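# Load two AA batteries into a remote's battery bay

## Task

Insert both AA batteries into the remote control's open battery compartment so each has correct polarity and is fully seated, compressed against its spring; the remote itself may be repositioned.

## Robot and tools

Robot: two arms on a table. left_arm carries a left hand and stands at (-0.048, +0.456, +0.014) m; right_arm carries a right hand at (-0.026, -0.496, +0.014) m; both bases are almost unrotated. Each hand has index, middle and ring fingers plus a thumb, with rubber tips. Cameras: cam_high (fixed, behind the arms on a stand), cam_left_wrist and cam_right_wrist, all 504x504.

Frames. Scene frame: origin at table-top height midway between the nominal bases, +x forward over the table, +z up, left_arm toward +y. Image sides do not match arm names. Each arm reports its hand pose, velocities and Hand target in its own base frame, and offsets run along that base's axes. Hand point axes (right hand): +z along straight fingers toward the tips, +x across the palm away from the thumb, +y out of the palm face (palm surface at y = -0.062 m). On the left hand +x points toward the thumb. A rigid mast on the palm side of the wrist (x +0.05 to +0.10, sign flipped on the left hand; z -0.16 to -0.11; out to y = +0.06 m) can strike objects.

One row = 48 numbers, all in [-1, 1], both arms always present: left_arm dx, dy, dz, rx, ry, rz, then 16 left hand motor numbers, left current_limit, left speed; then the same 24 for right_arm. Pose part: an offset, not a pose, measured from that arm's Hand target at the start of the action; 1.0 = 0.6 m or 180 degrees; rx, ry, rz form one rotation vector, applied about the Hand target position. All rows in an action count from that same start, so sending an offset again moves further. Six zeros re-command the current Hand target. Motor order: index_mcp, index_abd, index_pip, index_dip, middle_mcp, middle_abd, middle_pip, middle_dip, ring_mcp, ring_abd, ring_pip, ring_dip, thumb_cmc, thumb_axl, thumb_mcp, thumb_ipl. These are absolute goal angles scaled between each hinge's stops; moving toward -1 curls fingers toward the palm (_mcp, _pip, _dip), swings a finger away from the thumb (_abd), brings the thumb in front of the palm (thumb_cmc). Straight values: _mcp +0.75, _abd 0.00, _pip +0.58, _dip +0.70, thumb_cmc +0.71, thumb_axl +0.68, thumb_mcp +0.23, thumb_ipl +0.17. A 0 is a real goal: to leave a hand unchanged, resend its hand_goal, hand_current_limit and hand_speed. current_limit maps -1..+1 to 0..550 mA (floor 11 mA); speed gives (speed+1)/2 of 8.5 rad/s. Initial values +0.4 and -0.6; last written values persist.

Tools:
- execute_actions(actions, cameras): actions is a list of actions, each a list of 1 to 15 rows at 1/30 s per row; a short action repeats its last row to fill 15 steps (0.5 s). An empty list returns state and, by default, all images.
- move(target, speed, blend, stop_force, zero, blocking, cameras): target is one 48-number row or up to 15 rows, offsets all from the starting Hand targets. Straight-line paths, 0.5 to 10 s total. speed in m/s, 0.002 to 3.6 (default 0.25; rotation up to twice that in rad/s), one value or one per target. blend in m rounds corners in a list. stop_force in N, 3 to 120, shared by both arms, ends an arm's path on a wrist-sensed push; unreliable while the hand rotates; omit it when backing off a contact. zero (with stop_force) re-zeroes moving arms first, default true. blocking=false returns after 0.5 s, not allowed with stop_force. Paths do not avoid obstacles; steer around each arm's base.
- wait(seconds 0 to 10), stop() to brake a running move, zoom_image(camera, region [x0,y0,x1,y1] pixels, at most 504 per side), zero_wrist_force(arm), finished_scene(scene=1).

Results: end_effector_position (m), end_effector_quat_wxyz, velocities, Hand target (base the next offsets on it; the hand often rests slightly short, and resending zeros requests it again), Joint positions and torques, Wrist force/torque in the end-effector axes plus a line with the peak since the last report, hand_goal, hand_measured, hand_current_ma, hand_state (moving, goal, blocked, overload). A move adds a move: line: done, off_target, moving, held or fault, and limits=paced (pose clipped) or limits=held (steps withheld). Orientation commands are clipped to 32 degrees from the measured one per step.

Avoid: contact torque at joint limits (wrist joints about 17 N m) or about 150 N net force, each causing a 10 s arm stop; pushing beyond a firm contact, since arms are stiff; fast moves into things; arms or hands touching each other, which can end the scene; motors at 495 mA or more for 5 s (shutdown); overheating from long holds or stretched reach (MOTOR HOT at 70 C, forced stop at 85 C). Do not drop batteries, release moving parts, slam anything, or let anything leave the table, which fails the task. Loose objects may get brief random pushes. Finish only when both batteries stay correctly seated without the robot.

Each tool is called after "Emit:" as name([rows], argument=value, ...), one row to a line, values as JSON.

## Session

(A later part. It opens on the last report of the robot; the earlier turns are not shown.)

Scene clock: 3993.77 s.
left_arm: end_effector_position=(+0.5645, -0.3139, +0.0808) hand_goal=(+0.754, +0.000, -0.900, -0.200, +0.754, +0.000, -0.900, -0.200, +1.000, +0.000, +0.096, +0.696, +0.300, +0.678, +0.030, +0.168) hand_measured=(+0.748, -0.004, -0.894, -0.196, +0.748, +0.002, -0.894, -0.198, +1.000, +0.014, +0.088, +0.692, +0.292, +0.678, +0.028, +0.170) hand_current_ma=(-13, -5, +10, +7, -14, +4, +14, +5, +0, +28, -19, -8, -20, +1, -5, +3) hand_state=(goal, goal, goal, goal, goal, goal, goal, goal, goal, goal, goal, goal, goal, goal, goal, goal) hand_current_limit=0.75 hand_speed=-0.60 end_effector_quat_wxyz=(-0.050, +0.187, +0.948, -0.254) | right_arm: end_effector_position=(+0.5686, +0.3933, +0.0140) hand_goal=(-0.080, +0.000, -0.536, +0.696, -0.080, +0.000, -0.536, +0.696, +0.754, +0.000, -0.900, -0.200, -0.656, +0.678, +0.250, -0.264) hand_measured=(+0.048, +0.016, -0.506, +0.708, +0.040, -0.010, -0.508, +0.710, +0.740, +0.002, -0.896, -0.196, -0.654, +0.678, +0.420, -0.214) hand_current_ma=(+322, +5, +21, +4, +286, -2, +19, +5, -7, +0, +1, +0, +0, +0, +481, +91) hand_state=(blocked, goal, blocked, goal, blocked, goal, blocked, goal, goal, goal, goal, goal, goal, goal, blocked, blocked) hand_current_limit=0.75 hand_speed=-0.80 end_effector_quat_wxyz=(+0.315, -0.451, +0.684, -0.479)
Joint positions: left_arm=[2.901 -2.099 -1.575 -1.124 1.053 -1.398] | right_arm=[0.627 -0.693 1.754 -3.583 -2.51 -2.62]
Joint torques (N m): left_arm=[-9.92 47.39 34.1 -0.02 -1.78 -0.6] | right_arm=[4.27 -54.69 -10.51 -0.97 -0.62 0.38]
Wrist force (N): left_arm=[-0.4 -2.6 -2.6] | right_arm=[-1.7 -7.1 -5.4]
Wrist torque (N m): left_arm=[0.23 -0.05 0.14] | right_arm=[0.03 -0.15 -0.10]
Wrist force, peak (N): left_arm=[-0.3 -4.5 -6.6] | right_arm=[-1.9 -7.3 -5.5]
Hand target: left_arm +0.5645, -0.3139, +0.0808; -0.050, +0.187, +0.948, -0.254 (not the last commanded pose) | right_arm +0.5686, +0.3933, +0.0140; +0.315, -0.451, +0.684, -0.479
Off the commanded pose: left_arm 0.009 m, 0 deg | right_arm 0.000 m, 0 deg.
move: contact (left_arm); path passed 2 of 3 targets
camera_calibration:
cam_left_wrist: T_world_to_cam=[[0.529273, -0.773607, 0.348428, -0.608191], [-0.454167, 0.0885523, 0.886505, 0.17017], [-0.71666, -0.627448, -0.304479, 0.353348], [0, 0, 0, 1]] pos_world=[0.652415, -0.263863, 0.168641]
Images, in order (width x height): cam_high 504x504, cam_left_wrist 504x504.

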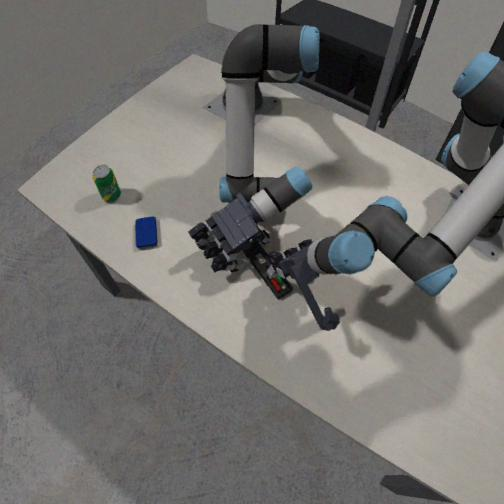

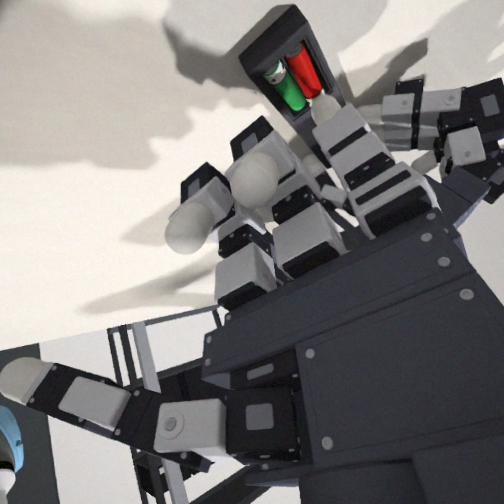

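Emit:
move(target=[0,0,-0.009,0,0,0, 0.754,0,-0.9,-0.2, 0.754,0,-0.9,-0.2, 1.0,0,0.06,0.68, 0.3,0.678,0.03,0.168, 0.75,-0.9, 0,0,0,0,0,0,-0.08,0,-0.536,0.696,-0.08,0,-0.536,0.696,0.754,0,-0.9,-0.2,-0.657,0.678,0.25,-0.265,0.75,-0.8], speed=0.006, stop_force=14, zero=false, cameras=["cam_left_wrist","cam_high"])

Emit:
zoom_image(camera="cam_left_wrist", region=[240, 20, 350, 130])

Emit:
zoom_image(camera="cam_high", region=[262, 262, 292, 292])

Scene clock: 3999.33 s.
left_arm: end_effector_position=(+0.5647, -0.3140, +0.0799) hand_goal=(+0.754, +0.000, -0.900, -0.200, +0.754, +0.000, -0.900, -0.200, +1.000, +0.000, +0.060, +0.680, +0.300, +0.678, +0.030, +0.168) hand_measured=(+0.748, -0.004, -0.894, -0.196, +0.748, +0.002, -0.894, -0.198, +1.000, +0.020, +0.074, +0.684, +0.292, +0.678, +0.028, +0.170) hand_current_ma=(-13, -5, +10, +7, -14, +4, +14, +5, +1, +47, +34, +9, -20, +1, -5, +3) hand_state=(goal, goal, goal, goal, goal, goal, goal, goal, goal, blocked, goal, goal, goal, goal, goal, goal) hand_current_limit=0.75 hand_speed=-0.90 end_effector_quat_wxyz=(-0.050, +0.187, +0.948, -0.254) | right_arm: end_effector_position=(+0.5686, +0.3933, +0.0140) hand_goal=(-0.080, +0.000, -0.536, +0.696, -0.080, +0.000, -0.536, +0.696, +0.754, +0.000, -0.900, -0.200, -0.656, +0.678, +0.250, -0.264) hand_measured=(+0.048, +0.016, -0.506, +0.708, +0.040, -0.010, -0.508, +0.710, +0.740, +0.002, -0.896, -0.196, -0.654, +0.678, +0.420, -0.214) hand_current_ma=(+322, +5, +21, +4, +286, -2, +19, +5, -7, +0, +1, +0, +0, +0, +481, +91) hand_state=(blocked, goal, blocked, goal, blocked, goal, blocked, goal, goal, goal, goal, goal, goal, goal, blocked, blocked) hand_current_limit=0.75 hand_speed=-0.80 end_effector_quat_wxyz=(+0.315, -0.451, +0.684, -0.479)
Joint positions: left_arm=[2.901 -2.1 -1.576 -1.122 1.053 -1.398] | right_arm=[0.627 -0.693 1.754 -3.583 -2.51 -2.62]
Joint torques (N m): left_arm=[-10.57 44.89 31.18 -0.13 -1.29 -0.24] | right_arm=[2.6 -54.28 -12.18 -0.97 -0.62 0.42]
Wrist force (N): left_arm=[-0.2 -5.7 -5.7] | right_arm=[-1.8 -6.9 -5.2]
Wrist torque (N m): left_arm=[0.56 -0.24 0.31] | right_arm=[0.04 -0.14 -0.10]
Wrist force, peak (N): left_arm=[-0.1 -7.1 -10.5] | right_arm=[-2.0 -7.2 -5.3]
Hand target: left_arm +0.5647, -0.3140, +0.0799; -0.050, +0.187, +0.948, -0.254 (not the last commanded pose) | right_arm +0.5686, +0.3933, +0.0140; +0.315, -0.451, +0.684, -0.479
Off the commanded pose: left_arm 0.004 m, 0 deg | right_arm 0.000 m, 0 deg.
move: contact (left_arm)
camera_calibration:
cam_left_wrist: T_world_to_cam=[[0.528988, -0.773559, 0.348967, -0.607989], [-0.454746, 0.0888022, 0.886183, 0.171476], [-0.716504, -0.627471, -0.304798, 0.353131], [0, 0, 0, 1]] pos_world=[0.652616, -0.263963, 0.167843]
Images, in order (width x height): cam_high 504x504, cam_left_wrist 504x504.

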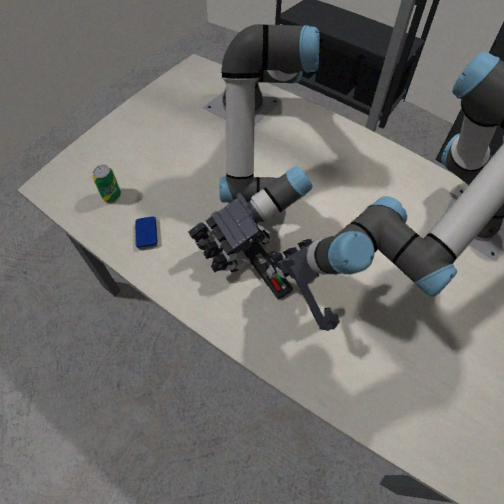

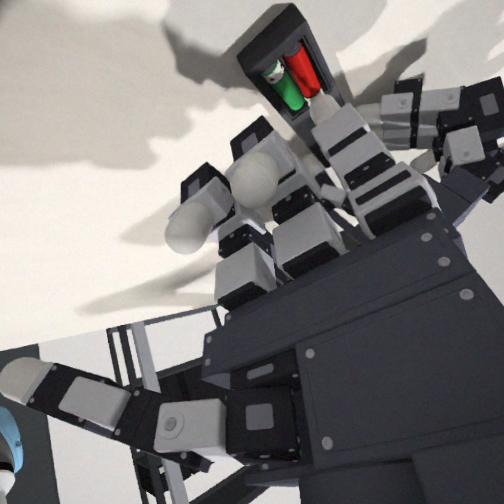

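Scaled by 4.582.

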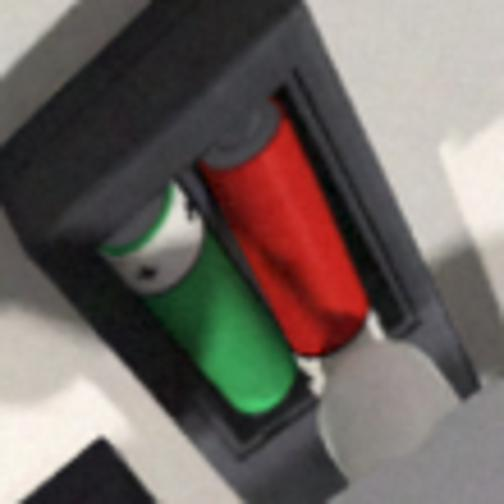

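Scaled by 16.800.

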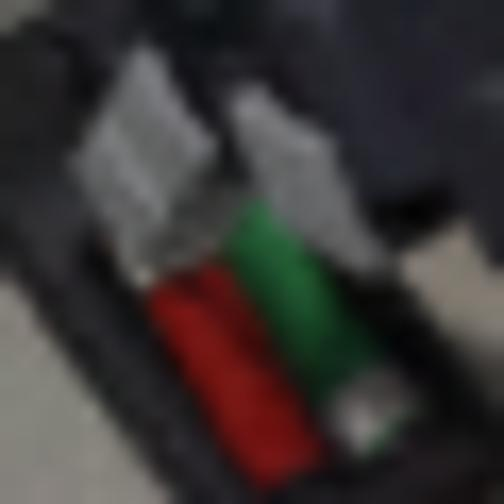

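Emit:
move([
  [0,0,0.02,0,0,0, 0.754,0,-0.9,-0.2, 0.754,0,-0.9,-0.2, 1.0,0,0.095,0.696, 0.3,0.678,0.03,0.168, 0.75,-0.6, 0,0,0,0,0,0,-0.08,0,-0.536,0.696,-0.08,0,-0.536,0.696,0.754,0,-0.9,-0.2,-0.657,0.678,0.25,-0.265,0.75,-0.8],
  [-0.0105,-0.0263,0.0333,0,0,0, 0.754,0,-0.9,-0.2, 0.754,0,-0.9,-0.2, 1.0,0,0.095,0.696, 0.3,0.678,0.03,0.168, 0.75,-0.6, 0,0,0,0,0,0,-0.08,0,-0.536,0.696,-0.08,0,-0.536,0.696,0.754,0,-0.9,-0.2,-0.657,0.678,0.25,-0.265,0.75,-0.8],
], speed=0.04, cameras=["cam_left_wrist","cam_high"])

Emit:
zoom_image(camera="cam_left_wrist", region=[220, 10, 320, 110])

Emit:
zoom_image(camera="cam_high", region=[262, 262, 292, 292])

Scene clock: 4006.40 s.
left_arm: end_effector_position=(+0.5583, -0.3300, +0.1001) hand_goal=(+0.754, +0.000, -0.900, -0.200, +0.754, +0.000, -0.900, -0.200, +1.000, +0.000, +0.096, +0.696, +0.300, +0.678, +0.030, +0.168) hand_measured=(+0.748, -0.004, -0.894, -0.196, +0.748, +0.002, -0.894, -0.198, +0.994, +0.004, +0.092, +0.694, +0.292, +0.678, +0.028, +0.170) hand_current_ma=(-13, -5, +10, +7, -14, +4, +14, +5, -11, +5, -8, -4, -20, +1, -5, +3) hand_state=(goal, goal, goal, goal, goal, goal, goal, goal, goal, goal, goal, goal, goal, goal, goal, goal) hand_current_limit=0.75 hand_speed=-0.60 end_effector_quat_wxyz=(-0.050, +0.187, +0.948, -0.254) end_effector_velocity=(+0.001, +0.002, -0.001) end_effector_angular_velocity=(-0.001, -0.001, -0.001) | right_arm: end_effector_position=(+0.5686, +0.3933, +0.0140) hand_goal=(-0.080, +0.000, -0.536, +0.696, -0.080, +0.000, -0.536, +0.696, +0.754, +0.000, -0.900, -0.200, -0.656, +0.678, +0.250, -0.264) hand_measured=(+0.048, +0.016, -0.506, +0.708, +0.040, -0.010, -0.508, +0.710, +0.740, +0.002, -0.896, -0.196, -0.654, +0.678, +0.420, -0.214) hand_current_ma=(+322, +5, +21, +4, +286, -2, +19, +5, -7, +0, +1, +0, +0, +0, +481, +91) hand_state=(blocked, goal, blocked, goal, blocked, goal, blocked, goal, goal, goal, goal, goal, goal, goal, blocked, blocked) hand_current_limit=0.75 hand_speed=-0.80 end_effector_quat_wxyz=(+0.315, -0.451, +0.684, -0.479)
Joint positions: left_arm=[2.875 -2.081 -1.552 -1.149 1.051 -1.428] | right_arm=[0.627 -0.693 1.754 -3.583 -2.51 -2.62]
Joint velocities: left_arm=[0.004 0 -0.001 0 0 0.006] | right_arm=[within noise]
Joint torques (N m): left_arm=[8.21 43.19 22.81 0.1 -2.56 1.56] | right_arm=[3.48 -53.84 -12 -0.82 -0.84 0.58]
Wrist force (N): left_arm=[-1.2 -1.0 4.4] | right_arm=[-1.8 -7.0 -5.2]
Wrist torque (N m): left_arm=[-0.40 0.31 0.05] | right_arm=[0.03 -0.15 -0.10]
Wrist force, peak (N): left_arm=[-0.4 -5.8 -5.9] | right_arm=[-2.1 -7.3 -5.4]
Hand target: left_arm +0.5584, -0.3298, +0.0999; -0.050, +0.187, +0.948, -0.254 | right_arm +0.5686, +0.3933, +0.0140; +0.315, -0.451, +0.684, -0.479
Off the commanded pose: left_arm 0.000 m, 0 deg | right_arm 0.000 m, 0 deg.
move: done
camera_calibration:
cam_left_wrist: T_world_to_cam=[[0.528902, -0.773571, 0.349071, -0.623962], [-0.454877, 0.0888474, 0.886111, 0.152285], [-0.716484, -0.62745, -0.304888, 0.344642], [0, 0, 0, 1]] pos_world=[0.646216, -0.279963, 0.187943]
Images, in order (width x height): cam_high 504x504, cam_left_wrist 504x504.

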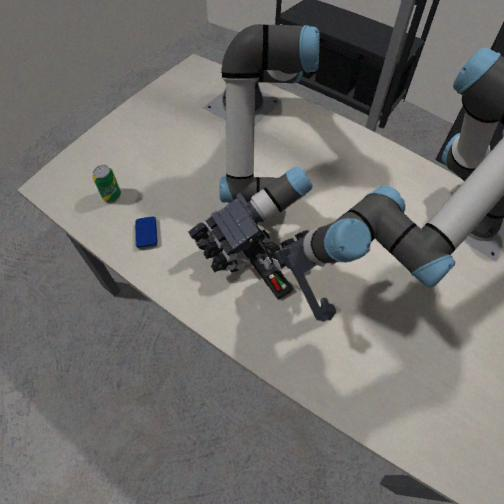

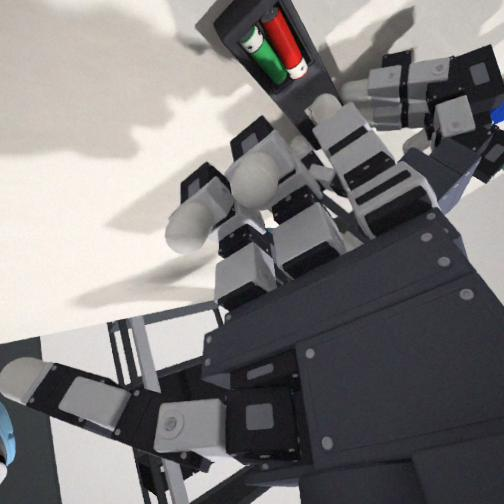

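Scaled by 5.040.

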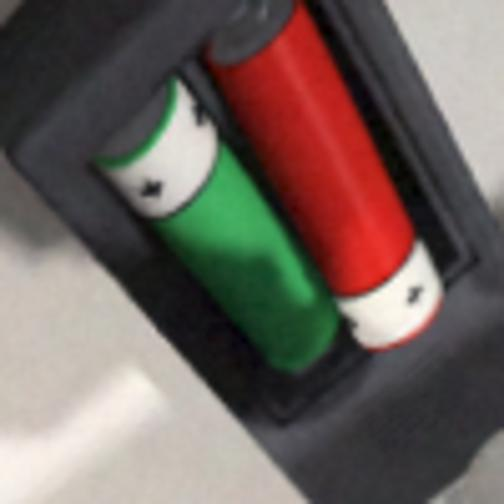

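Scaled by 16.800.

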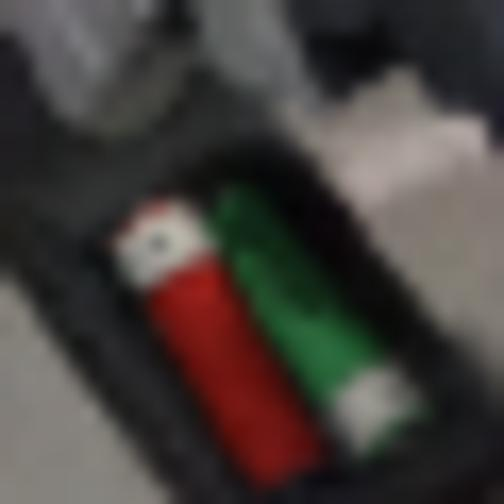

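Emit:
wait(seconds=0, cameras=["all"])

Scene clock: 4019.63 s.
left_arm: end_effector_position=(+0.5584, -0.3298, +0.0999) hand_goal=(+0.754, +0.000, -0.900, -0.200, +0.754, +0.000, -0.900, -0.200, +1.000, +0.000, +0.096, +0.696, +0.300, +0.678, +0.030, +0.168) hand_measured=(+0.748, -0.004, -0.894, -0.196, +0.748, +0.002, -0.894, -0.198, +0.994, +0.004, +0.092, +0.694, +0.292, +0.678, +0.028, +0.170) hand_current_ma=(-13, -5, +10, +7, -14, +4, +14, +5, -11, +5, -8, -4, -20, +1, -5, +3) hand_state=(goal, goal, goal, goal, goal, goal, goal, goal, goal, goal, goal, goal, goal, goal, goal, goal) hand_current_limit=0.75 hand_speed=-0.60 end_effector_quat_wxyz=(-0.050, +0.187, +0.948, -0.254) | right_arm: end_effector_position=(+0.5686, +0.3933, +0.0140) hand_goal=(-0.080, +0.000, -0.536, +0.696, -0.080, +0.000, -0.536, +0.696, +0.754, +0.000, -0.900, -0.200, -0.656, +0.678, +0.250, -0.264) hand_measured=(+0.048, +0.016, -0.506, +0.708, +0.040, -0.010, -0.508, +0.710, +0.740, +0.002, -0.896, -0.196, -0.654, +0.678, +0.420, -0.214) hand_current_ma=(+322, +5, +21, +4, +286, -2, +19, +5, -7, +0, +1, +0, +0, +0, +481, +91) hand_state=(blocked, goal, blocked, goal, blocked, goal, blocked, goal, goal, goal, goal, goal, goal, goal, blocked, blocked) hand_current_limit=0.75 hand_speed=-0.80 end_effector_quat_wxyz=(+0.315, -0.451, +0.684, -0.479)
Joint positions: left_arm=[2.876 -2.081 -1.552 -1.149 1.051 -1.428] | right_arm=[0.627 -0.693 1.754 -3.583 -2.51 -2.62]
Joint torques (N m): left_arm=[10.91 31.86 8.43 3.5 0.01 1.08] | right_arm=[3.16 -53.02 -12.04 -0.64 -0.78 0.36]
Wrist force (N): left_arm=[-1.2 -1.1 4.2] | right_arm=[-1.9 -7.0 -5.2]
Wrist torque (N m): left_arm=[-0.40 0.32 0.05] | right_arm=[0.02 -0.13 -0.11]
Wrist force, peak (N): left_arm=[-1.3 -1.0 4.6] | right_arm=[-1.9 -7.2 -5.5]
Hand target: left_arm +0.5584, -0.3298, +0.0999; -0.050, +0.187, +0.948, -0.254 | right_arm +0.5686, +0.3933, +0.0140; +0.315, -0.451, +0.684, -0.479
Off the commanded pose: left_arm 0.000 m, 0 deg | right_arm 0.000 m, 0 deg.
camera_calibration:
cam_left_wrist: T_world_to_cam=[[0.528988, -0.773559, 0.348967, -0.62378], [-0.454746, 0.0888022, 0.886183, 0.152281], [-0.716504, -0.627471, -0.304798, 0.344861], [0, 0, 0, 1]] pos_world=[0.646316, -0.279663, 0.187843]
cam_right_wrist: T_world_to_cam=[[0.0767155, 0.804084, -0.589545, -0.321502], [-0.315302, 0.580508, 0.75073, -0.112143], [0.945886, 0.128292, 0.298063, -0.466182], [0, 0, 0, 1]] pos_world=[0.43026, 0.383422, 0.0336007]

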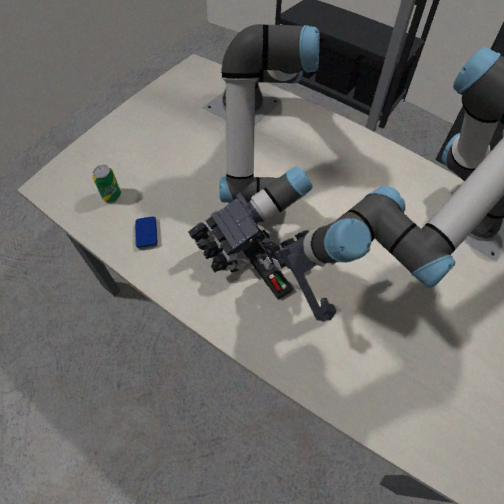

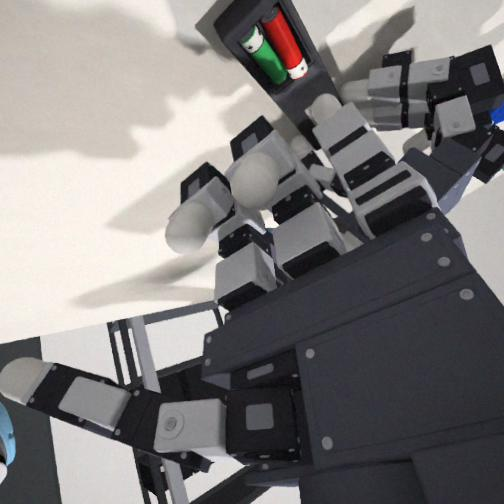

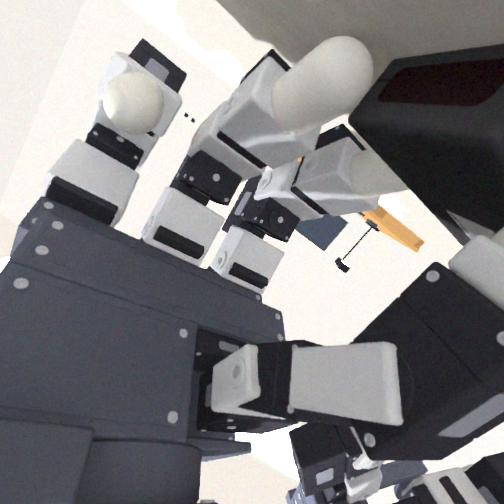

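Emit:
zoom_image(camera="cam_left_wrist", region=[220, 0, 320, 100])

Emit:
zoom_image(camera="cam_high", region=[262, 262, 292, 292])

Scaled by 5.040.

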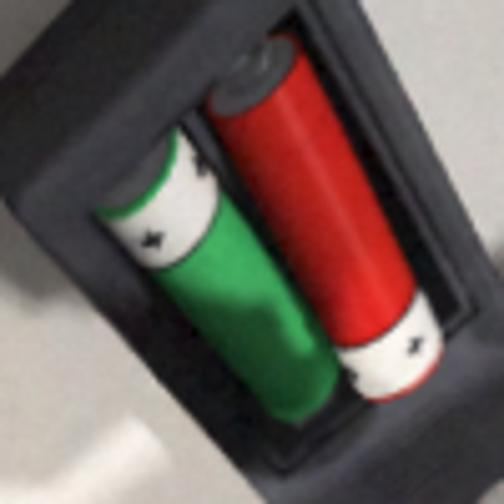

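Scaled by 16.800.

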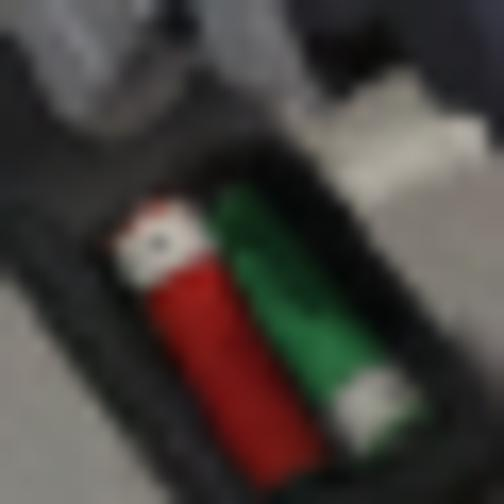

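Emit:
move([
  [-0.0037,-0.0093,0,0,0,0,0.754,0,-0.9,-0.2,0.754,0,-0.9,-0.2,1.0,0,0.095,0.696,0.3,0.678,0.03,0.168,0.75,-0.6,0,0,0,0,0,0,-0.08,0,-0.536,0.696,-0.08,0,-0.536,0.696,0.754,0,-0.9,-0.2,-0.657,0.678,0.25,-0.265,0.75,-0.8],
  [-0.0037,-0.0093,-0.0345,0,0,0,0.754,0,-0.9,-0.2,0.754,0,-0.9,-0.2,1.0,0,0.095,0.696,0.3,0.678,0.03,0.168,0.75,-0.6,0,0,0,0,0,0,-0.08,0,-0.536,0.696,-0.08,0,-0.536,0.696,0.754,0,-0.9,-0.2,-0.657,0.678,0.25,-0.265,0.75,-0.8],
], speed=0.03, cameras=["cam_left_wrist"])

Emit:
zoom_image(camera="cam_left_wrist", region=[220, 0, 340, 120])

Scene clock: 4049.53 s.
left_arm: end_effector_position=(+0.5561, -0.3353, +0.0790) hand_goal=(+0.754, +0.000, -0.900, -0.200, +0.754, +0.000, -0.900, -0.200, +1.000, +0.000, +0.096, +0.696, +0.300, +0.678, +0.030, +0.168) hand_measured=(+0.748, -0.004, -0.894, -0.196, +0.748, +0.002, -0.894, -0.198, +0.994, +0.004, +0.092, +0.694, +0.292, +0.678, +0.028, +0.170) hand_current_ma=(-13, -5, +10, +7, -14, +4, +14, +5, -11, +5, -8, -4, -20, +1, -5, +3) hand_state=(goal, goal, goal, goal, goal, goal, goal, goal, goal, goal, goal, goal, goal, goal, goal, goal) hand_current_limit=0.75 hand_speed=-0.60 end_effector_quat_wxyz=(-0.050, +0.187, +0.948, -0.254) | right_arm: end_effector_position=(+0.5686, +0.3933, +0.0140) hand_goal=(-0.080, +0.000, -0.536, +0.696, -0.080, +0.000, -0.536, +0.696, +0.754, +0.000, -0.900, -0.200, -0.656, +0.678, +0.250, -0.264) hand_measured=(+0.048, +0.016, -0.506, +0.708, +0.040, -0.010, -0.508, +0.710, +0.740, +0.002, -0.896, -0.196, -0.654, +0.678, +0.420, -0.214) hand_current_ma=(+322, +5, +21, +4, +286, -2, +19, +5, -7, +0, +1, +0, +0, +0, +481, +91) hand_state=(blocked, goal, blocked, goal, blocked, goal, blocked, goal, goal, goal, goal, goal, goal, goal, blocked, blocked) hand_current_limit=0.75 hand_speed=-0.80 end_effector_quat_wxyz=(+0.315, -0.451, +0.684, -0.479)
Joint positions: left_arm=[2.866 -2.107 -1.573 -1.098 1.051 -1.438] | right_arm=[0.627 -0.693 1.754 -3.583 -2.51 -2.62]
Joint torques (N m): left_arm=[8.27 53.35 27.21 0.36 -2.26 0.62] | right_arm=[2.63 -53.32 -11.81 -0.79 -0.55 0.43]
Wrist force (N): left_arm=[-1.2 -0.9 4.5] | right_arm=[-1.9 -7.3 -5.4]
Wrist torque (N m): left_arm=[-0.38 0.31 0.05] | right_arm=[0.01 -0.13 -0.13]
Wrist force, peak (N): left_arm=[-1.1 -0.8 4.9] | right_arm=[-1.9 -7.4 -5.5]
Hand target: left_arm +0.5562, -0.3353, +0.0792; -0.050, +0.187, +0.948, -0.254 | right_arm +0.5686, +0.3933, +0.0140; +0.315, -0.451, +0.684, -0.479
Off the commanded pose: left_arm 0.000 m, 0 deg | right_arm 0.000 m, 0 deg.
move: done
camera_calibration:
cam_left_wrist: T_world_to_cam=[[0.529094, -0.77359, 0.348738, -0.619605], [-0.454516, 0.0886901, 0.886312, 0.170141], [-0.716572, -0.627449, -0.304683, 0.33333], [0, 0, 0, 1]] pos_world=[0.644016, -0.285263, 0.166842]
Images, in order (width x height): cam_left_wrist 504x504.

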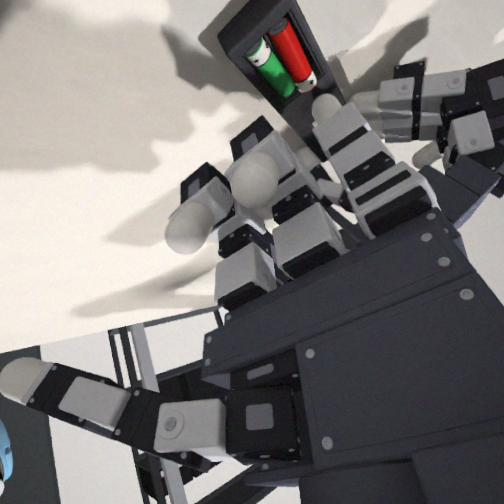

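Scaled by 4.200.

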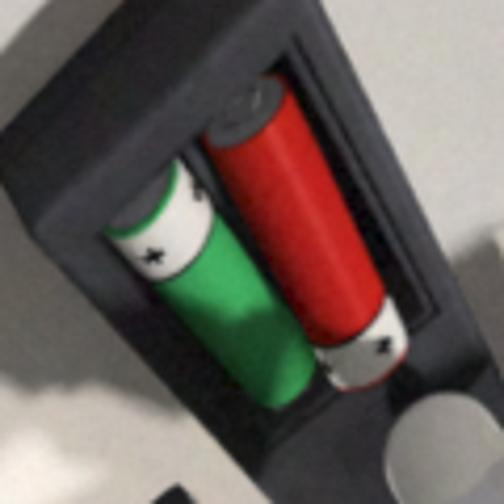

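Emit:
wait(seconds=0, cameras=["cam_high"])

Emit:
zoom_image(camera="cam_high", region=[255, 250, 295, 290])

Scene clock: 4057.23 s.
left_arm: end_effector_position=(+0.5562, -0.3353, +0.0792) hand_goal=(+0.754, +0.000, -0.900, -0.200, +0.754, +0.000, -0.900, -0.200, +1.000, +0.000, +0.096, +0.696, +0.300, +0.678, +0.030, +0.168) hand_measured=(+0.748, -0.004, -0.894, -0.196, +0.748, +0.002, -0.894, -0.198, +0.994, +0.004, +0.092, +0.694, +0.292, +0.678, +0.028, +0.170) hand_current_ma=(-13, -5, +10, +7, -14, +4, +14, +5, -11, +5, -8, -4, -20, +1, -5, +3) hand_state=(goal, goal, goal, goal, goal, goal, goal, goal, goal, goal, goal, goal, goal, goal, goal, goal) hand_current_limit=0.75 hand_speed=-0.60 end_effector_quat_wxyz=(-0.050, +0.187, +0.948, -0.254) | right_arm: end_effector_position=(+0.5686, +0.3933, +0.0140) hand_goal=(-0.080, +0.000, -0.536, +0.696, -0.080, +0.000, -0.536, +0.696, +0.754, +0.000, -0.900, -0.200, -0.656, +0.678, +0.250, -0.264) hand_measured=(+0.048, +0.016, -0.506, +0.708, +0.040, -0.010, -0.508, +0.710, +0.740, +0.002, -0.896, -0.196, -0.654, +0.678, +0.420, -0.214) hand_current_ma=(+322, +5, +21, +4, +286, -2, +19, +5, -7, +0, +1, +0, +0, +0, +481, +91) hand_state=(blocked, goal, blocked, goal, blocked, goal, blocked, goal, goal, goal, goal, goal, goal, goal, blocked, blocked) hand_current_limit=0.75 hand_speed=-0.80 end_effector_quat_wxyz=(+0.315, -0.451, +0.684, -0.479)
Joint positions: left_arm=[2.866 -2.107 -1.573 -1.098 1.051 -1.438] | right_arm=[0.627 -0.693 1.754 -3.583 -2.51 -2.62]
Joint torques (N m): left_arm=[8.64 52.43 37.45 0.22 -0.06 -1.05] | right_arm=[3.51 -53.46 -12.35 -0.8 -0.77 0.57]
Wrist force (N): left_arm=[-1.2 -1.1 4.1] | right_arm=[-1.9 -6.7 -5.2]
Wrist torque (N m): left_arm=[-0.38 0.31 0.05] | right_arm=[0.06 -0.13 -0.11]
Wrist force, peak (N): left_arm=[-1.1 -1.1 4.7] | right_arm=[-2.0 -7.3 -5.4]
Hand target: left_arm +0.5562, -0.3353, +0.0792; -0.050, +0.187, +0.948, -0.254 | right_arm +0.5686, +0.3933, +0.0140; +0.315, -0.451, +0.684, -0.479
Off the commanded pose: left_arm 0.000 m, 0 deg | right_arm 0.000 m, 0 deg.
Images, in order (width x height): cam_high 504x504.

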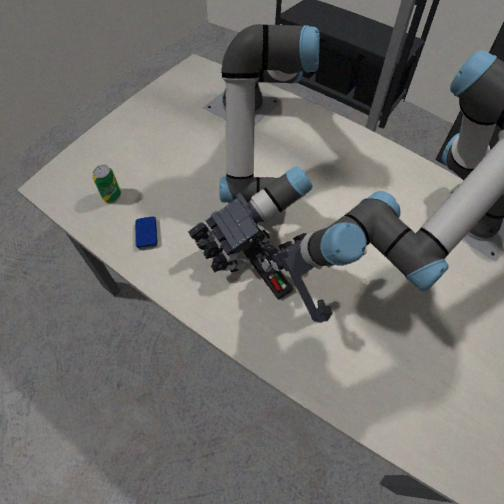

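Scaled by 12.600.

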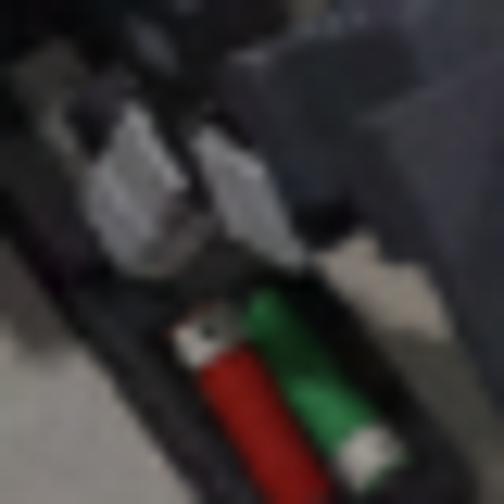

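Emit:
move([
  [0,0,-0.0040,0,0,0,0.754,0,-0.9,-0.2,0.754,0,-0.9,-0.2,1.0,0,0.095,0.696,0.3,0.678,0.03,0.168,0.75,-0.6,0,0,0,0,0,0,-0.08,0,-0.536,0.696,-0.08,0,-0.536,0.696,0.754,0,-0.9,-0.2,-0.657,0.678,0.25,-0.265,0.75,-0.8],
  [0.0087,0.0217,-0.0040,0,0,0,0.754,0,-0.9,-0.2,0.754,0,-0.9,-0.2,1.0,0,0.095,0.696,0.3,0.678,0.03,0.168,0.75,-0.6,0,0,0,0,0,0,-0.08,0,-0.536,0.696,-0.08,0,-0.536,0.696,0.754,0,-0.9,-0.2,-0.657,0.678,0.25,-0.265,0.75,-0.8],
], speed=0.01, stop_force=10, cameras=["cam_high"])

Emit:
zoom_image(camera="cam_high", region=[262, 262, 292, 292])

Scene clock: 4065.93 s.
left_arm: end_effector_position=(+0.5614, -0.3223, +0.0768) hand_goal=(+0.754, +0.000, -0.900, -0.200, +0.754, +0.000, -0.900, -0.200, +1.000, +0.000, +0.096, +0.696, +0.300, +0.678, +0.030, +0.168) hand_measured=(+0.748, -0.004, -0.894, -0.196, +0.748, +0.002, -0.894, -0.198, +1.000, +0.004, +0.118, +0.706, +0.292, +0.678, +0.028, +0.170) hand_current_ma=(-13, -5, +10, +7, -14, +4, +14, +5, +0, +5, +61, +24, -20, +1, -5, +3) hand_state=(goal, goal, goal, goal, goal, goal, goal, goal, goal, goal, blocked, goal, goal, goal, goal, goal) hand_current_limit=0.75 hand_speed=-0.60 end_effector_quat_wxyz=(-0.050, +0.187, +0.948, -0.254) | right_arm: end_effector_position=(+0.5686, +0.3933, +0.0140) hand_goal=(-0.080, +0.000, -0.536, +0.696, -0.080, +0.000, -0.536, +0.696, +0.754, +0.000, -0.900, -0.200, -0.656, +0.678, +0.250, -0.264) hand_measured=(+0.048, +0.016, -0.506, +0.708, +0.040, -0.010, -0.508, +0.710, +0.740, +0.002, -0.896, -0.196, -0.654, +0.678, +0.420, -0.214) hand_current_ma=(+322, +5, +21, +4, +286, -2, +19, +5, -7, +0, +1, +0, +0, +0, +481, +91) hand_state=(blocked, goal, blocked, goal, blocked, goal, blocked, goal, goal, goal, goal, goal, goal, goal, blocked, blocked) hand_current_limit=0.75 hand_speed=-0.80 end_effector_quat_wxyz=(+0.315, -0.451, +0.684, -0.479)
Joint positions: left_arm=[2.888 -2.106 -1.578 -1.106 1.052 -1.414] | right_arm=[0.627 -0.693 1.754 -3.583 -2.51 -2.62]
Joint torques (N m): left_arm=[-8.99 47.53 9.64 3.57 0.65 -1.18] | right_arm=[3.65 -52.57 -12.57 -0.74 -0.73 0.61]
Wrist force (N): left_arm=[-1.3 -3.4 4.9] | right_arm=[-2.1 -6.9 -5.4]
Wrist torque (N m): left_arm=[-0.32 0.36 0.11] | right_arm=[0.05 -0.10 -0.13]
Wrist force, peak (N): left_arm=[-1.1 -3.3 5.3] | right_arm=[-1.9 -7.5 -5.2]
Hand target: left_arm +0.5614, -0.3223, +0.0768; -0.050, +0.187, +0.948, -0.254 | right_arm +0.5686, +0.3933, +0.0140; +0.315, -0.451, +0.684, -0.479
Off the commanded pose: left_arm 0.000 m, 0 deg | right_arm 0.000 m, 0 deg.
move: done
Images, in order (width x height): cam_high 504x504.

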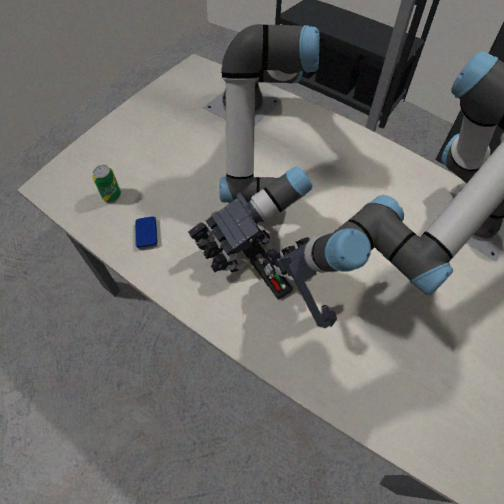

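Scaled by 16.800.

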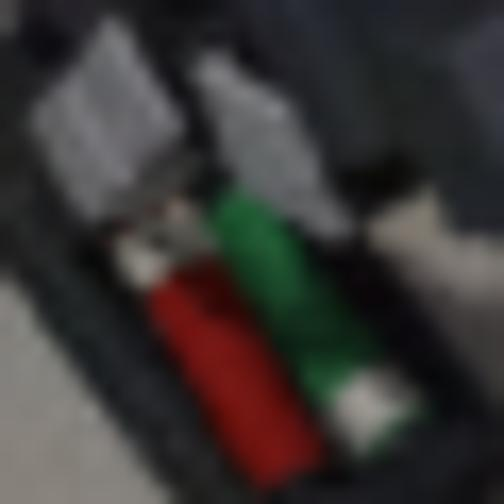

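Emit:
move(target=[0.0025,0.0062,-0.0017,0,0,0,0.754,0,-0.9,-0.2,0.754,0,-0.9,-0.2,1.0,0,0.095,0.696,0.3,0.678,0.03,0.168,0.75,-0.6,0,0,0,0,0,0,-0.08,0,-0.536,0.696,-0.08,0,-0.536,0.696,0.754,0,-0.9,-0.2,-0.657,0.678,0.25,-0.265,0.75,-0.8], speed=0.008, stop_force=14, cameras=["cam_high","cam_left_wrist"])

Emit:
zoom_image(camera="cam_high", region=[262, 262, 292, 292])

Emit:
zoom_image(camera="cam_left_wrist", region=[230, 0, 350, 120])

Scene clock: 4072.10 s.
left_arm: end_effector_position=(+0.5629, -0.3185, +0.0758) hand_goal=(+0.754, +0.000, -0.900, -0.200, +0.754, +0.000, -0.900, -0.200, +1.000, +0.000, +0.096, +0.696, +0.300, +0.678, +0.030, +0.168) hand_measured=(+0.748, -0.004, -0.894, -0.196, +0.748, +0.002, -0.894, -0.198, +1.000, +0.004, +0.144, +0.718, +0.292, +0.678, +0.028, +0.170) hand_current_ma=(-13, -5, +10, +7, -14, +4, +14, +5, +1, +5, +159, +63, -20, +1, -5, +3) hand_state=(goal, goal, goal, goal, goal, goal, goal, goal, goal, goal, blocked, blocked, goal, goal, goal, goal) hand_current_limit=0.75 hand_speed=-0.60 end_effector_quat_wxyz=(-0.050, +0.187, +0.948, -0.254) | right_arm: end_effector_position=(+0.5686, +0.3933, +0.0140) hand_goal=(-0.080, +0.000, -0.536, +0.696, -0.080, +0.000, -0.536, +0.696, +0.754, +0.000, -0.900, -0.200, -0.656, +0.678, +0.250, -0.264) hand_measured=(+0.048, +0.016, -0.506, +0.708, +0.040, -0.010, -0.508, +0.710, +0.740, +0.002, -0.896, -0.196, -0.654, +0.678, +0.420, -0.214) hand_current_ma=(+322, +5, +21, +4, +286, -2, +19, +5, -7, +0, +1, +0, +0, +0, +481, +91) hand_state=(blocked, goal, blocked, goal, blocked, goal, blocked, goal, goal, goal, goal, goal, goal, goal, blocked, blocked) hand_current_limit=0.75 hand_speed=-0.80 end_effector_quat_wxyz=(+0.315, -0.451, +0.684, -0.479)
Joint positions: left_arm=[2.894 -2.106 -1.579 -1.108 1.053 -1.407] | right_arm=[0.627 -0.693 1.754 -3.583 -2.51 -2.62]
Joint torques (N m): left_arm=[-6.05 30.96 9.17 1.18 0.78 -1.02] | right_arm=[4.37 -52.23 -12.72 -0.59 -0.82 0.68]
Wrist force (N): left_arm=[-1.0 -6.2 4.1] | right_arm=[-1.6 -7.1 -5.1]
Wrist torque (N m): left_arm=[-0.08 0.29 0.30] | right_arm=[0.01 -0.16 -0.10]
Wrist force, peak (N): left_arm=[-1.1 -6.3 4.1] | right_arm=[-1.9 -7.1 -5.7]
Hand target: left_arm +0.5629, -0.3186, +0.0758; -0.050, +0.187, +0.948, -0.254 | right_arm +0.5686, +0.3933, +0.0140; +0.315, -0.451, +0.684, -0.479
Off the commanded pose: left_arm 0.000 m, 0 deg | right_arm 0.000 m, 0 deg.
move: done
camera_calibration:
cam_left_wrist: T_world_to_cam=[[0.529095, -0.773519, 0.348893, -0.609099], [-0.454693, 0.0887111, 0.886219, 0.174714], [-0.716458, -0.627534, -0.304777, 0.347688], [0, 0, 0, 1]] pos_world=[0.650816, -0.268463, 0.163642]
Images, in order (width x height): cam_high 504x504, cam_left_wrist 504x504.

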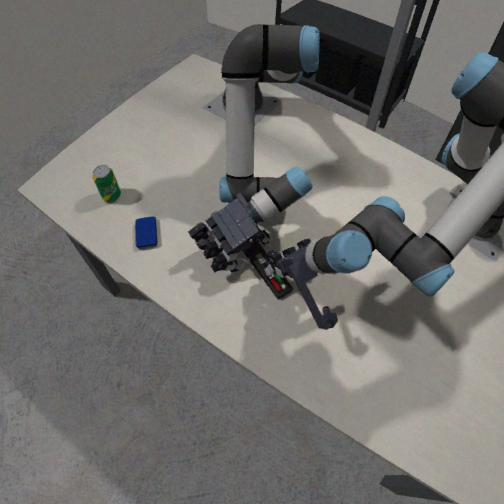

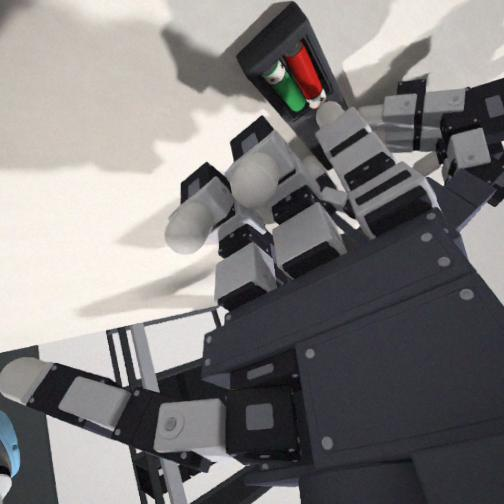

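Scaled by 16.800.

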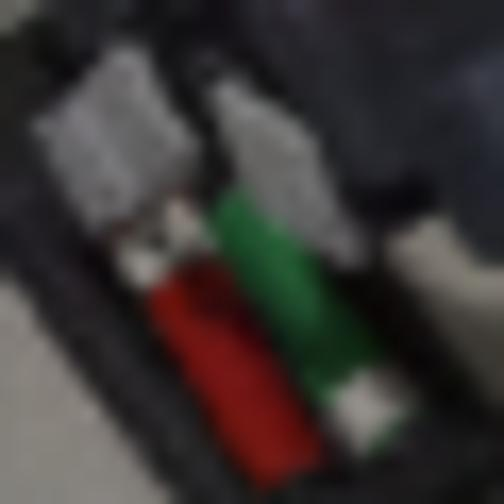

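Scaled by 4.200.

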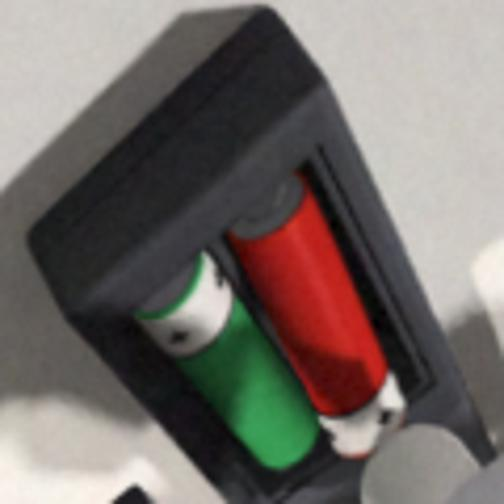

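Emit:
move(target=[0.0015,0.0038,-0.0042,0,0,0,0.754,0,-0.9,-0.2,0.754,0,-0.9,-0.2,1.0,0,0.095,0.696,0.3,0.678,0.03,0.168,0.75,-0.6,0,0,0,0,0,0,-0.08,0,-0.536,0.696,-0.08,0,-0.536,0.696,0.754,0,-0.9,-0.2,-0.657,0.678,0.25,-0.265,0.75,-0.8], speed=0.006, stop_force=14, cameras=["cam_high","cam_left_wrist"])

Emit:
zoom_image(camera="cam_high", region=[262, 262, 292, 292])

Emit:
zoom_image(camera="cam_left_wrist", region=[230, 0, 350, 120])

Scene clock: 4078.83 s.
left_arm: end_effector_position=(+0.5638, -0.3163, +0.0732) hand_goal=(+0.754, +0.000, -0.900, -0.200, +0.754, +0.000, -0.900, -0.200, +1.000, +0.000, +0.096, +0.696, +0.300, +0.678, +0.030, +0.168) hand_measured=(+0.748, -0.004, -0.894, -0.196, +0.748, +0.002, -0.894, -0.198, +1.000, +0.004, +0.146, +0.718, +0.292, +0.678, +0.028, +0.170) hand_current_ma=(-13, -5, +10, +7, -14, +4, +14, +5, +1, +8, +162, +63, -20, +1, -5, +3) hand_state=(goal, goal, goal, goal, goal, goal, goal, goal, goal, goal, blocked, blocked, goal, goal, goal, goal) hand_current_limit=0.75 hand_speed=-0.60 end_effector_quat_wxyz=(-0.050, +0.187, +0.948, -0.254) | right_arm: end_effector_position=(+0.5686, +0.3933, +0.0140) hand_goal=(-0.080, +0.000, -0.536, +0.696, -0.080, +0.000, -0.536, +0.696, +0.754, +0.000, -0.900, -0.200, -0.656, +0.678, +0.250, -0.264) hand_measured=(+0.048, +0.016, -0.506, +0.708, +0.040, -0.010, -0.508, +0.710, +0.740, +0.002, -0.896, -0.196, -0.654, +0.678, +0.420, -0.214) hand_current_ma=(+322, +5, +21, +4, +286, -2, +19, +5, -7, +0, +1, +0, +0, +0, +481, +91) hand_state=(blocked, goal, blocked, goal, blocked, goal, blocked, goal, goal, goal, goal, goal, goal, goal, blocked, blocked) hand_current_limit=0.75 hand_speed=-0.80 end_effector_quat_wxyz=(+0.315, -0.451, +0.684, -0.479)
Joint positions: left_arm=[2.898 -2.109 -1.582 -1.105 1.053 -1.403] | right_arm=[0.627 -0.693 1.754 -3.583 -2.51 -2.62]
Joint torques (N m): left_arm=[3.17 36.35 11.91 1.78 0.89 -1.13] | right_arm=[3.63 -52.86 -12.55 -0.66 -0.68 0.62]
Wrist force (N): left_arm=[-0.9 -6.6 1.8] | right_arm=[-1.9 -7.1 -5.3]
Wrist torque (N m): left_arm=[0.14 0.21 0.34] | right_arm=[0.02 -0.13 -0.11]
Wrist force, peak (N): left_arm=[-0.9 -6.3 4.4] | right_arm=[-1.8 -7.2 -5.4]
Hand target: left_arm +0.5638, -0.3163, +0.0733; -0.050, +0.187, +0.948, -0.254 | right_arm +0.5686, +0.3933, +0.0140; +0.315, -0.451, +0.684, -0.479
Off the commanded pose: left_arm 0.000 m, 0 deg | right_arm 0.000 m, 0 deg.
move: done
camera_calibration:
cam_left_wrist: T_world_to_cam=[[0.529079, -0.773516, 0.348924, -0.606995], [-0.454711, 0.0887384, 0.886207, 0.177165], [-0.716459, -0.627533, -0.304777, 0.348951], [0, 0, 0, 1]] pos_world=[0.651716, -0.266263, 0.161142]
Images, in order (width x height): cam_high 504x504, cam_left_wrist 504x504.

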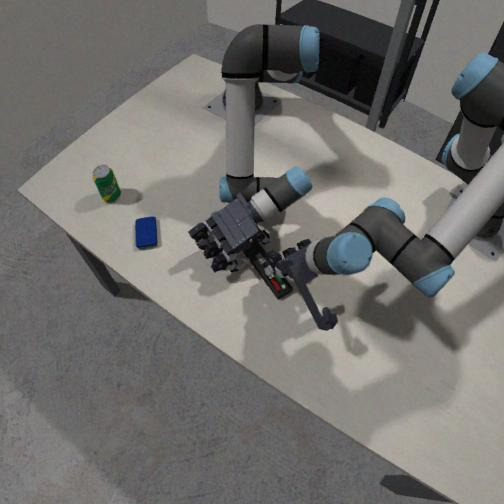

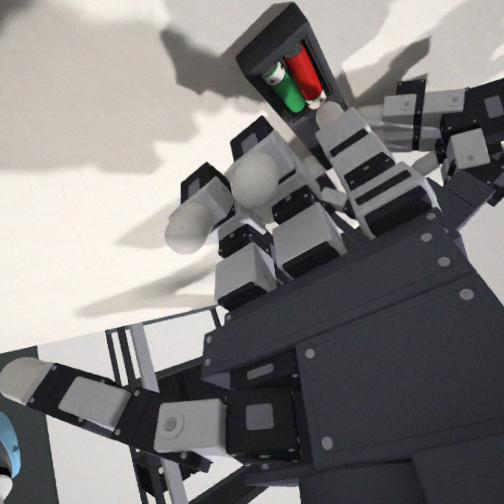

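Scaled by 16.800.

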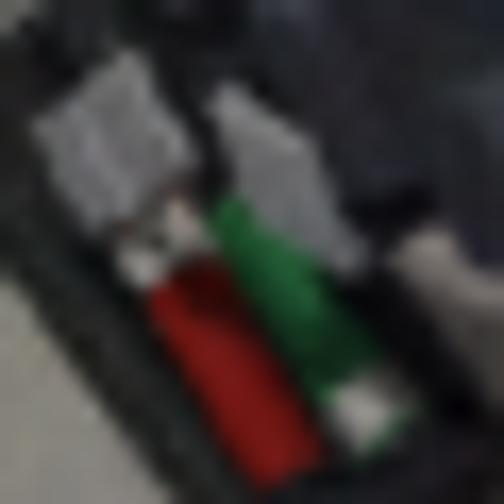

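Scaled by 4.200.

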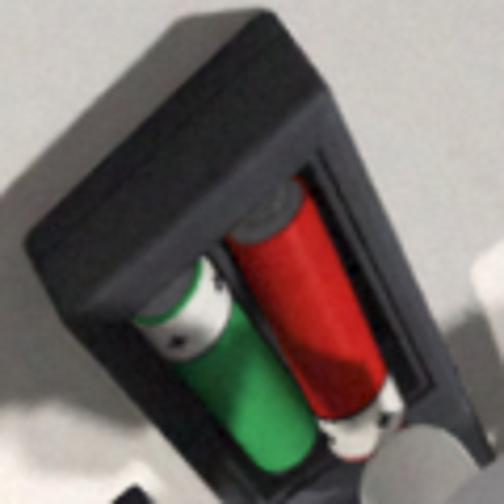

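Emit:
move([
  [-0.0040,-0.0100,0,0,0,0,0.754,0,-0.9,-0.2,0.754,0,-0.9,-0.2,1.0,0,0.095,0.696,0.3,0.678,0.03,0.168,0.75,-0.6,0,0,0,0,0,0,-0.08,0,-0.536,0.696,-0.08,0,-0.536,0.696,0.754,0,-0.9,-0.2,-0.657,0.678,0.25,-0.265,0.75,-0.8],
  [-0.0040,-0.0100,0.0333,0,0,0,0.754,0,-0.9,-0.2,0.754,0,-0.9,-0.2,1.0,0,0.095,0.696,0.3,0.678,0.03,0.168,0.75,-0.6,0,0,0,0,0,0,-0.08,0,-0.536,0.696,-0.08,0,-0.536,0.696,0.754,0,-0.9,-0.2,-0.657,0.678,0.25,-0.265,0.75,-0.8],
], speed=0.03, cameras=["cam_left_wrist","cam_high"])

Emit:
zoom_image(camera="cam_left_wrist", region=[255, 20, 305, 70])

Emit:
zoom_image(camera="cam_left_wrist", region=[275, 50, 325, 100])

Emit:
zoom_image(camera="cam_high", region=[262, 262, 292, 292])

Scene clock: 4108.83 s.
left_arm: end_effector_position=(+0.5615, -0.3223, +0.0935) hand_goal=(+0.754, +0.000, -0.900, -0.200, +0.754, +0.000, -0.900, -0.200, +1.000, +0.000, +0.096, +0.696, +0.300, +0.678, +0.030, +0.168) hand_measured=(+0.748, -0.004, -0.894, -0.196, +0.748, +0.002, -0.894, -0.198, +0.996, +0.002, +0.098, +0.698, +0.292, +0.678, +0.028, +0.170) hand_current_ma=(-13, -5, +10, +7, -14, +4, +14, +5, -10, +4, +3, +4, -20, +1, -5, +3) hand_state=(goal, goal, goal, goal, goal, goal, goal, goal, goal, goal, goal, goal, goal, goal, goal, goal) hand_current_limit=0.75 hand_speed=-0.60 end_effector_quat_wxyz=(-0.049, +0.187, +0.948, -0.254) | right_arm: end_effector_position=(+0.5686, +0.3933, +0.0140) hand_goal=(-0.080, +0.000, -0.536, +0.696, -0.080, +0.000, -0.536, +0.696, +0.754, +0.000, -0.900, -0.200, -0.656, +0.678, +0.250, -0.264) hand_measured=(+0.048, +0.016, -0.506, +0.708, +0.040, -0.010, -0.508, +0.710, +0.740, +0.002, -0.896, -0.196, -0.654, +0.678, +0.420, -0.214) hand_current_ma=(+322, +5, +21, +4, +286, -2, +19, +5, -7, +0, +1, +0, +0, +0, +481, +91) hand_state=(blocked, goal, blocked, goal, blocked, goal, blocked, goal, goal, goal, goal, goal, goal, goal, blocked, blocked) hand_current_limit=0.75 hand_speed=-0.80 end_effector_quat_wxyz=(+0.315, -0.451, +0.684, -0.479)
Joint positions: left_arm=[2.888 -2.086 -1.56 -1.143 1.052 -1.414] | right_arm=[0.627 -0.693 1.754 -3.583 -2.51 -2.62]
Joint torques (N m): left_arm=[8.56 31.34 15.57 4.1 -0.15 0.94] | right_arm=[3.24 -51.69 -12.59 -0.4 -0.59 0.53]
Wrist force (N): left_arm=[-1.1 -1.0 4.7] | right_arm=[-1.7 -7.0 -5.5]
Wrist torque (N m): left_arm=[-0.42 0.32 -0.02] | right_arm=[0.04 -0.15 -0.10]
Wrist force, peak (N): left_arm=[-0.5 -7.2 1.7] | right_arm=[-1.7 -7.3 -5.6]
Hand target: left_arm +0.5614, -0.3223, +0.0933; -0.050, +0.187, +0.948, -0.254 | right_arm +0.5686, +0.3933, +0.0140; +0.315, -0.451, +0.684, -0.479
Off the commanded pose: left_arm 0.000 m, 0 deg | right_arm 0.000 m, 0 deg.
move: done
camera_calibration:
cam_left_wrist: T_world_to_cam=[[0.52899, -0.773488, 0.349122, -0.61742], [-0.454923, 0.0888231, 0.88609, 0.158798], [-0.71639, -0.627556, -0.304891, 0.349624], [0, 0, 0, 1]] pos_world=[0.649317, -0.272263, 0.181443]
Images, in order (width x height): cam_high 504x504, cam_left_wrist 504x504.

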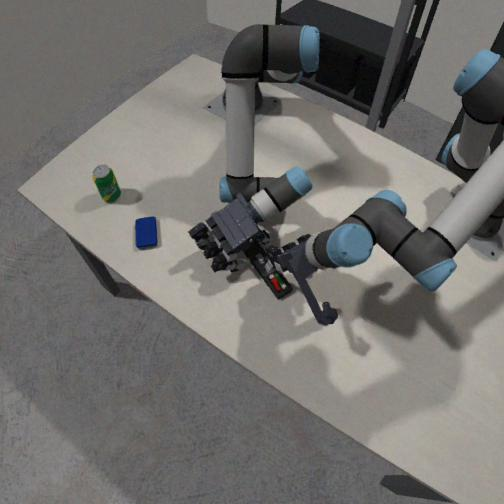

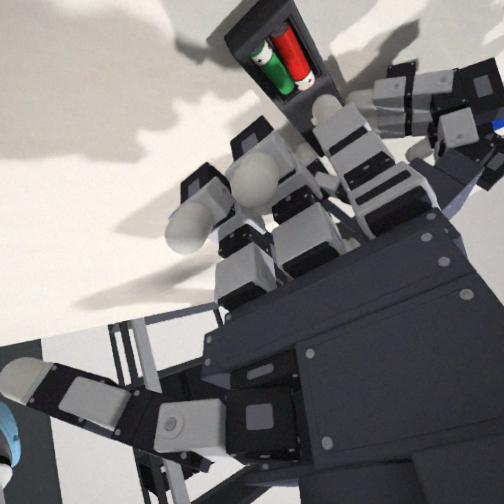

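Scaled by 10.080.

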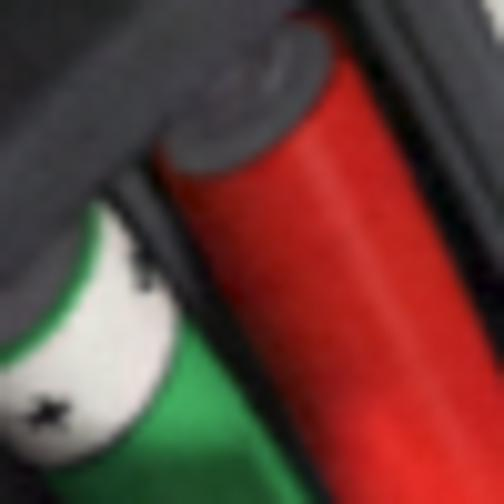

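Scaled by 10.080.

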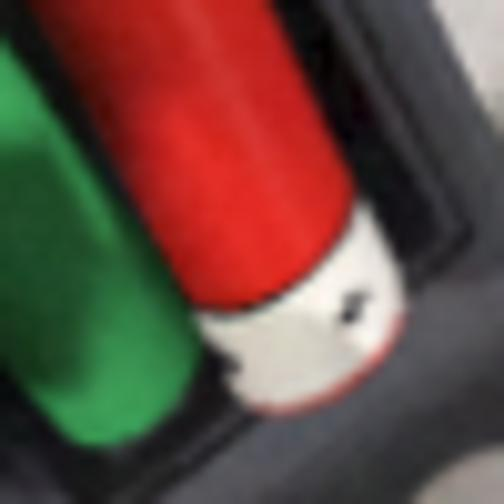

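Scaled by 16.800.

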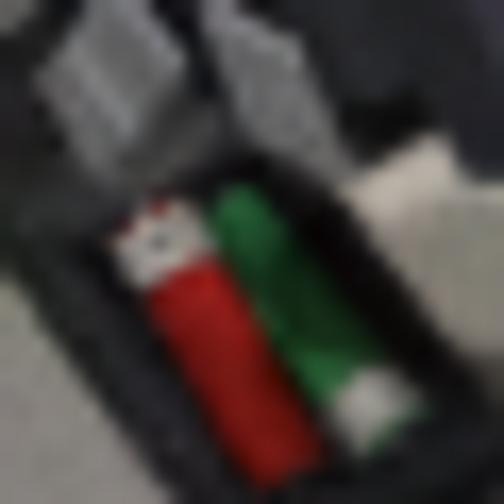

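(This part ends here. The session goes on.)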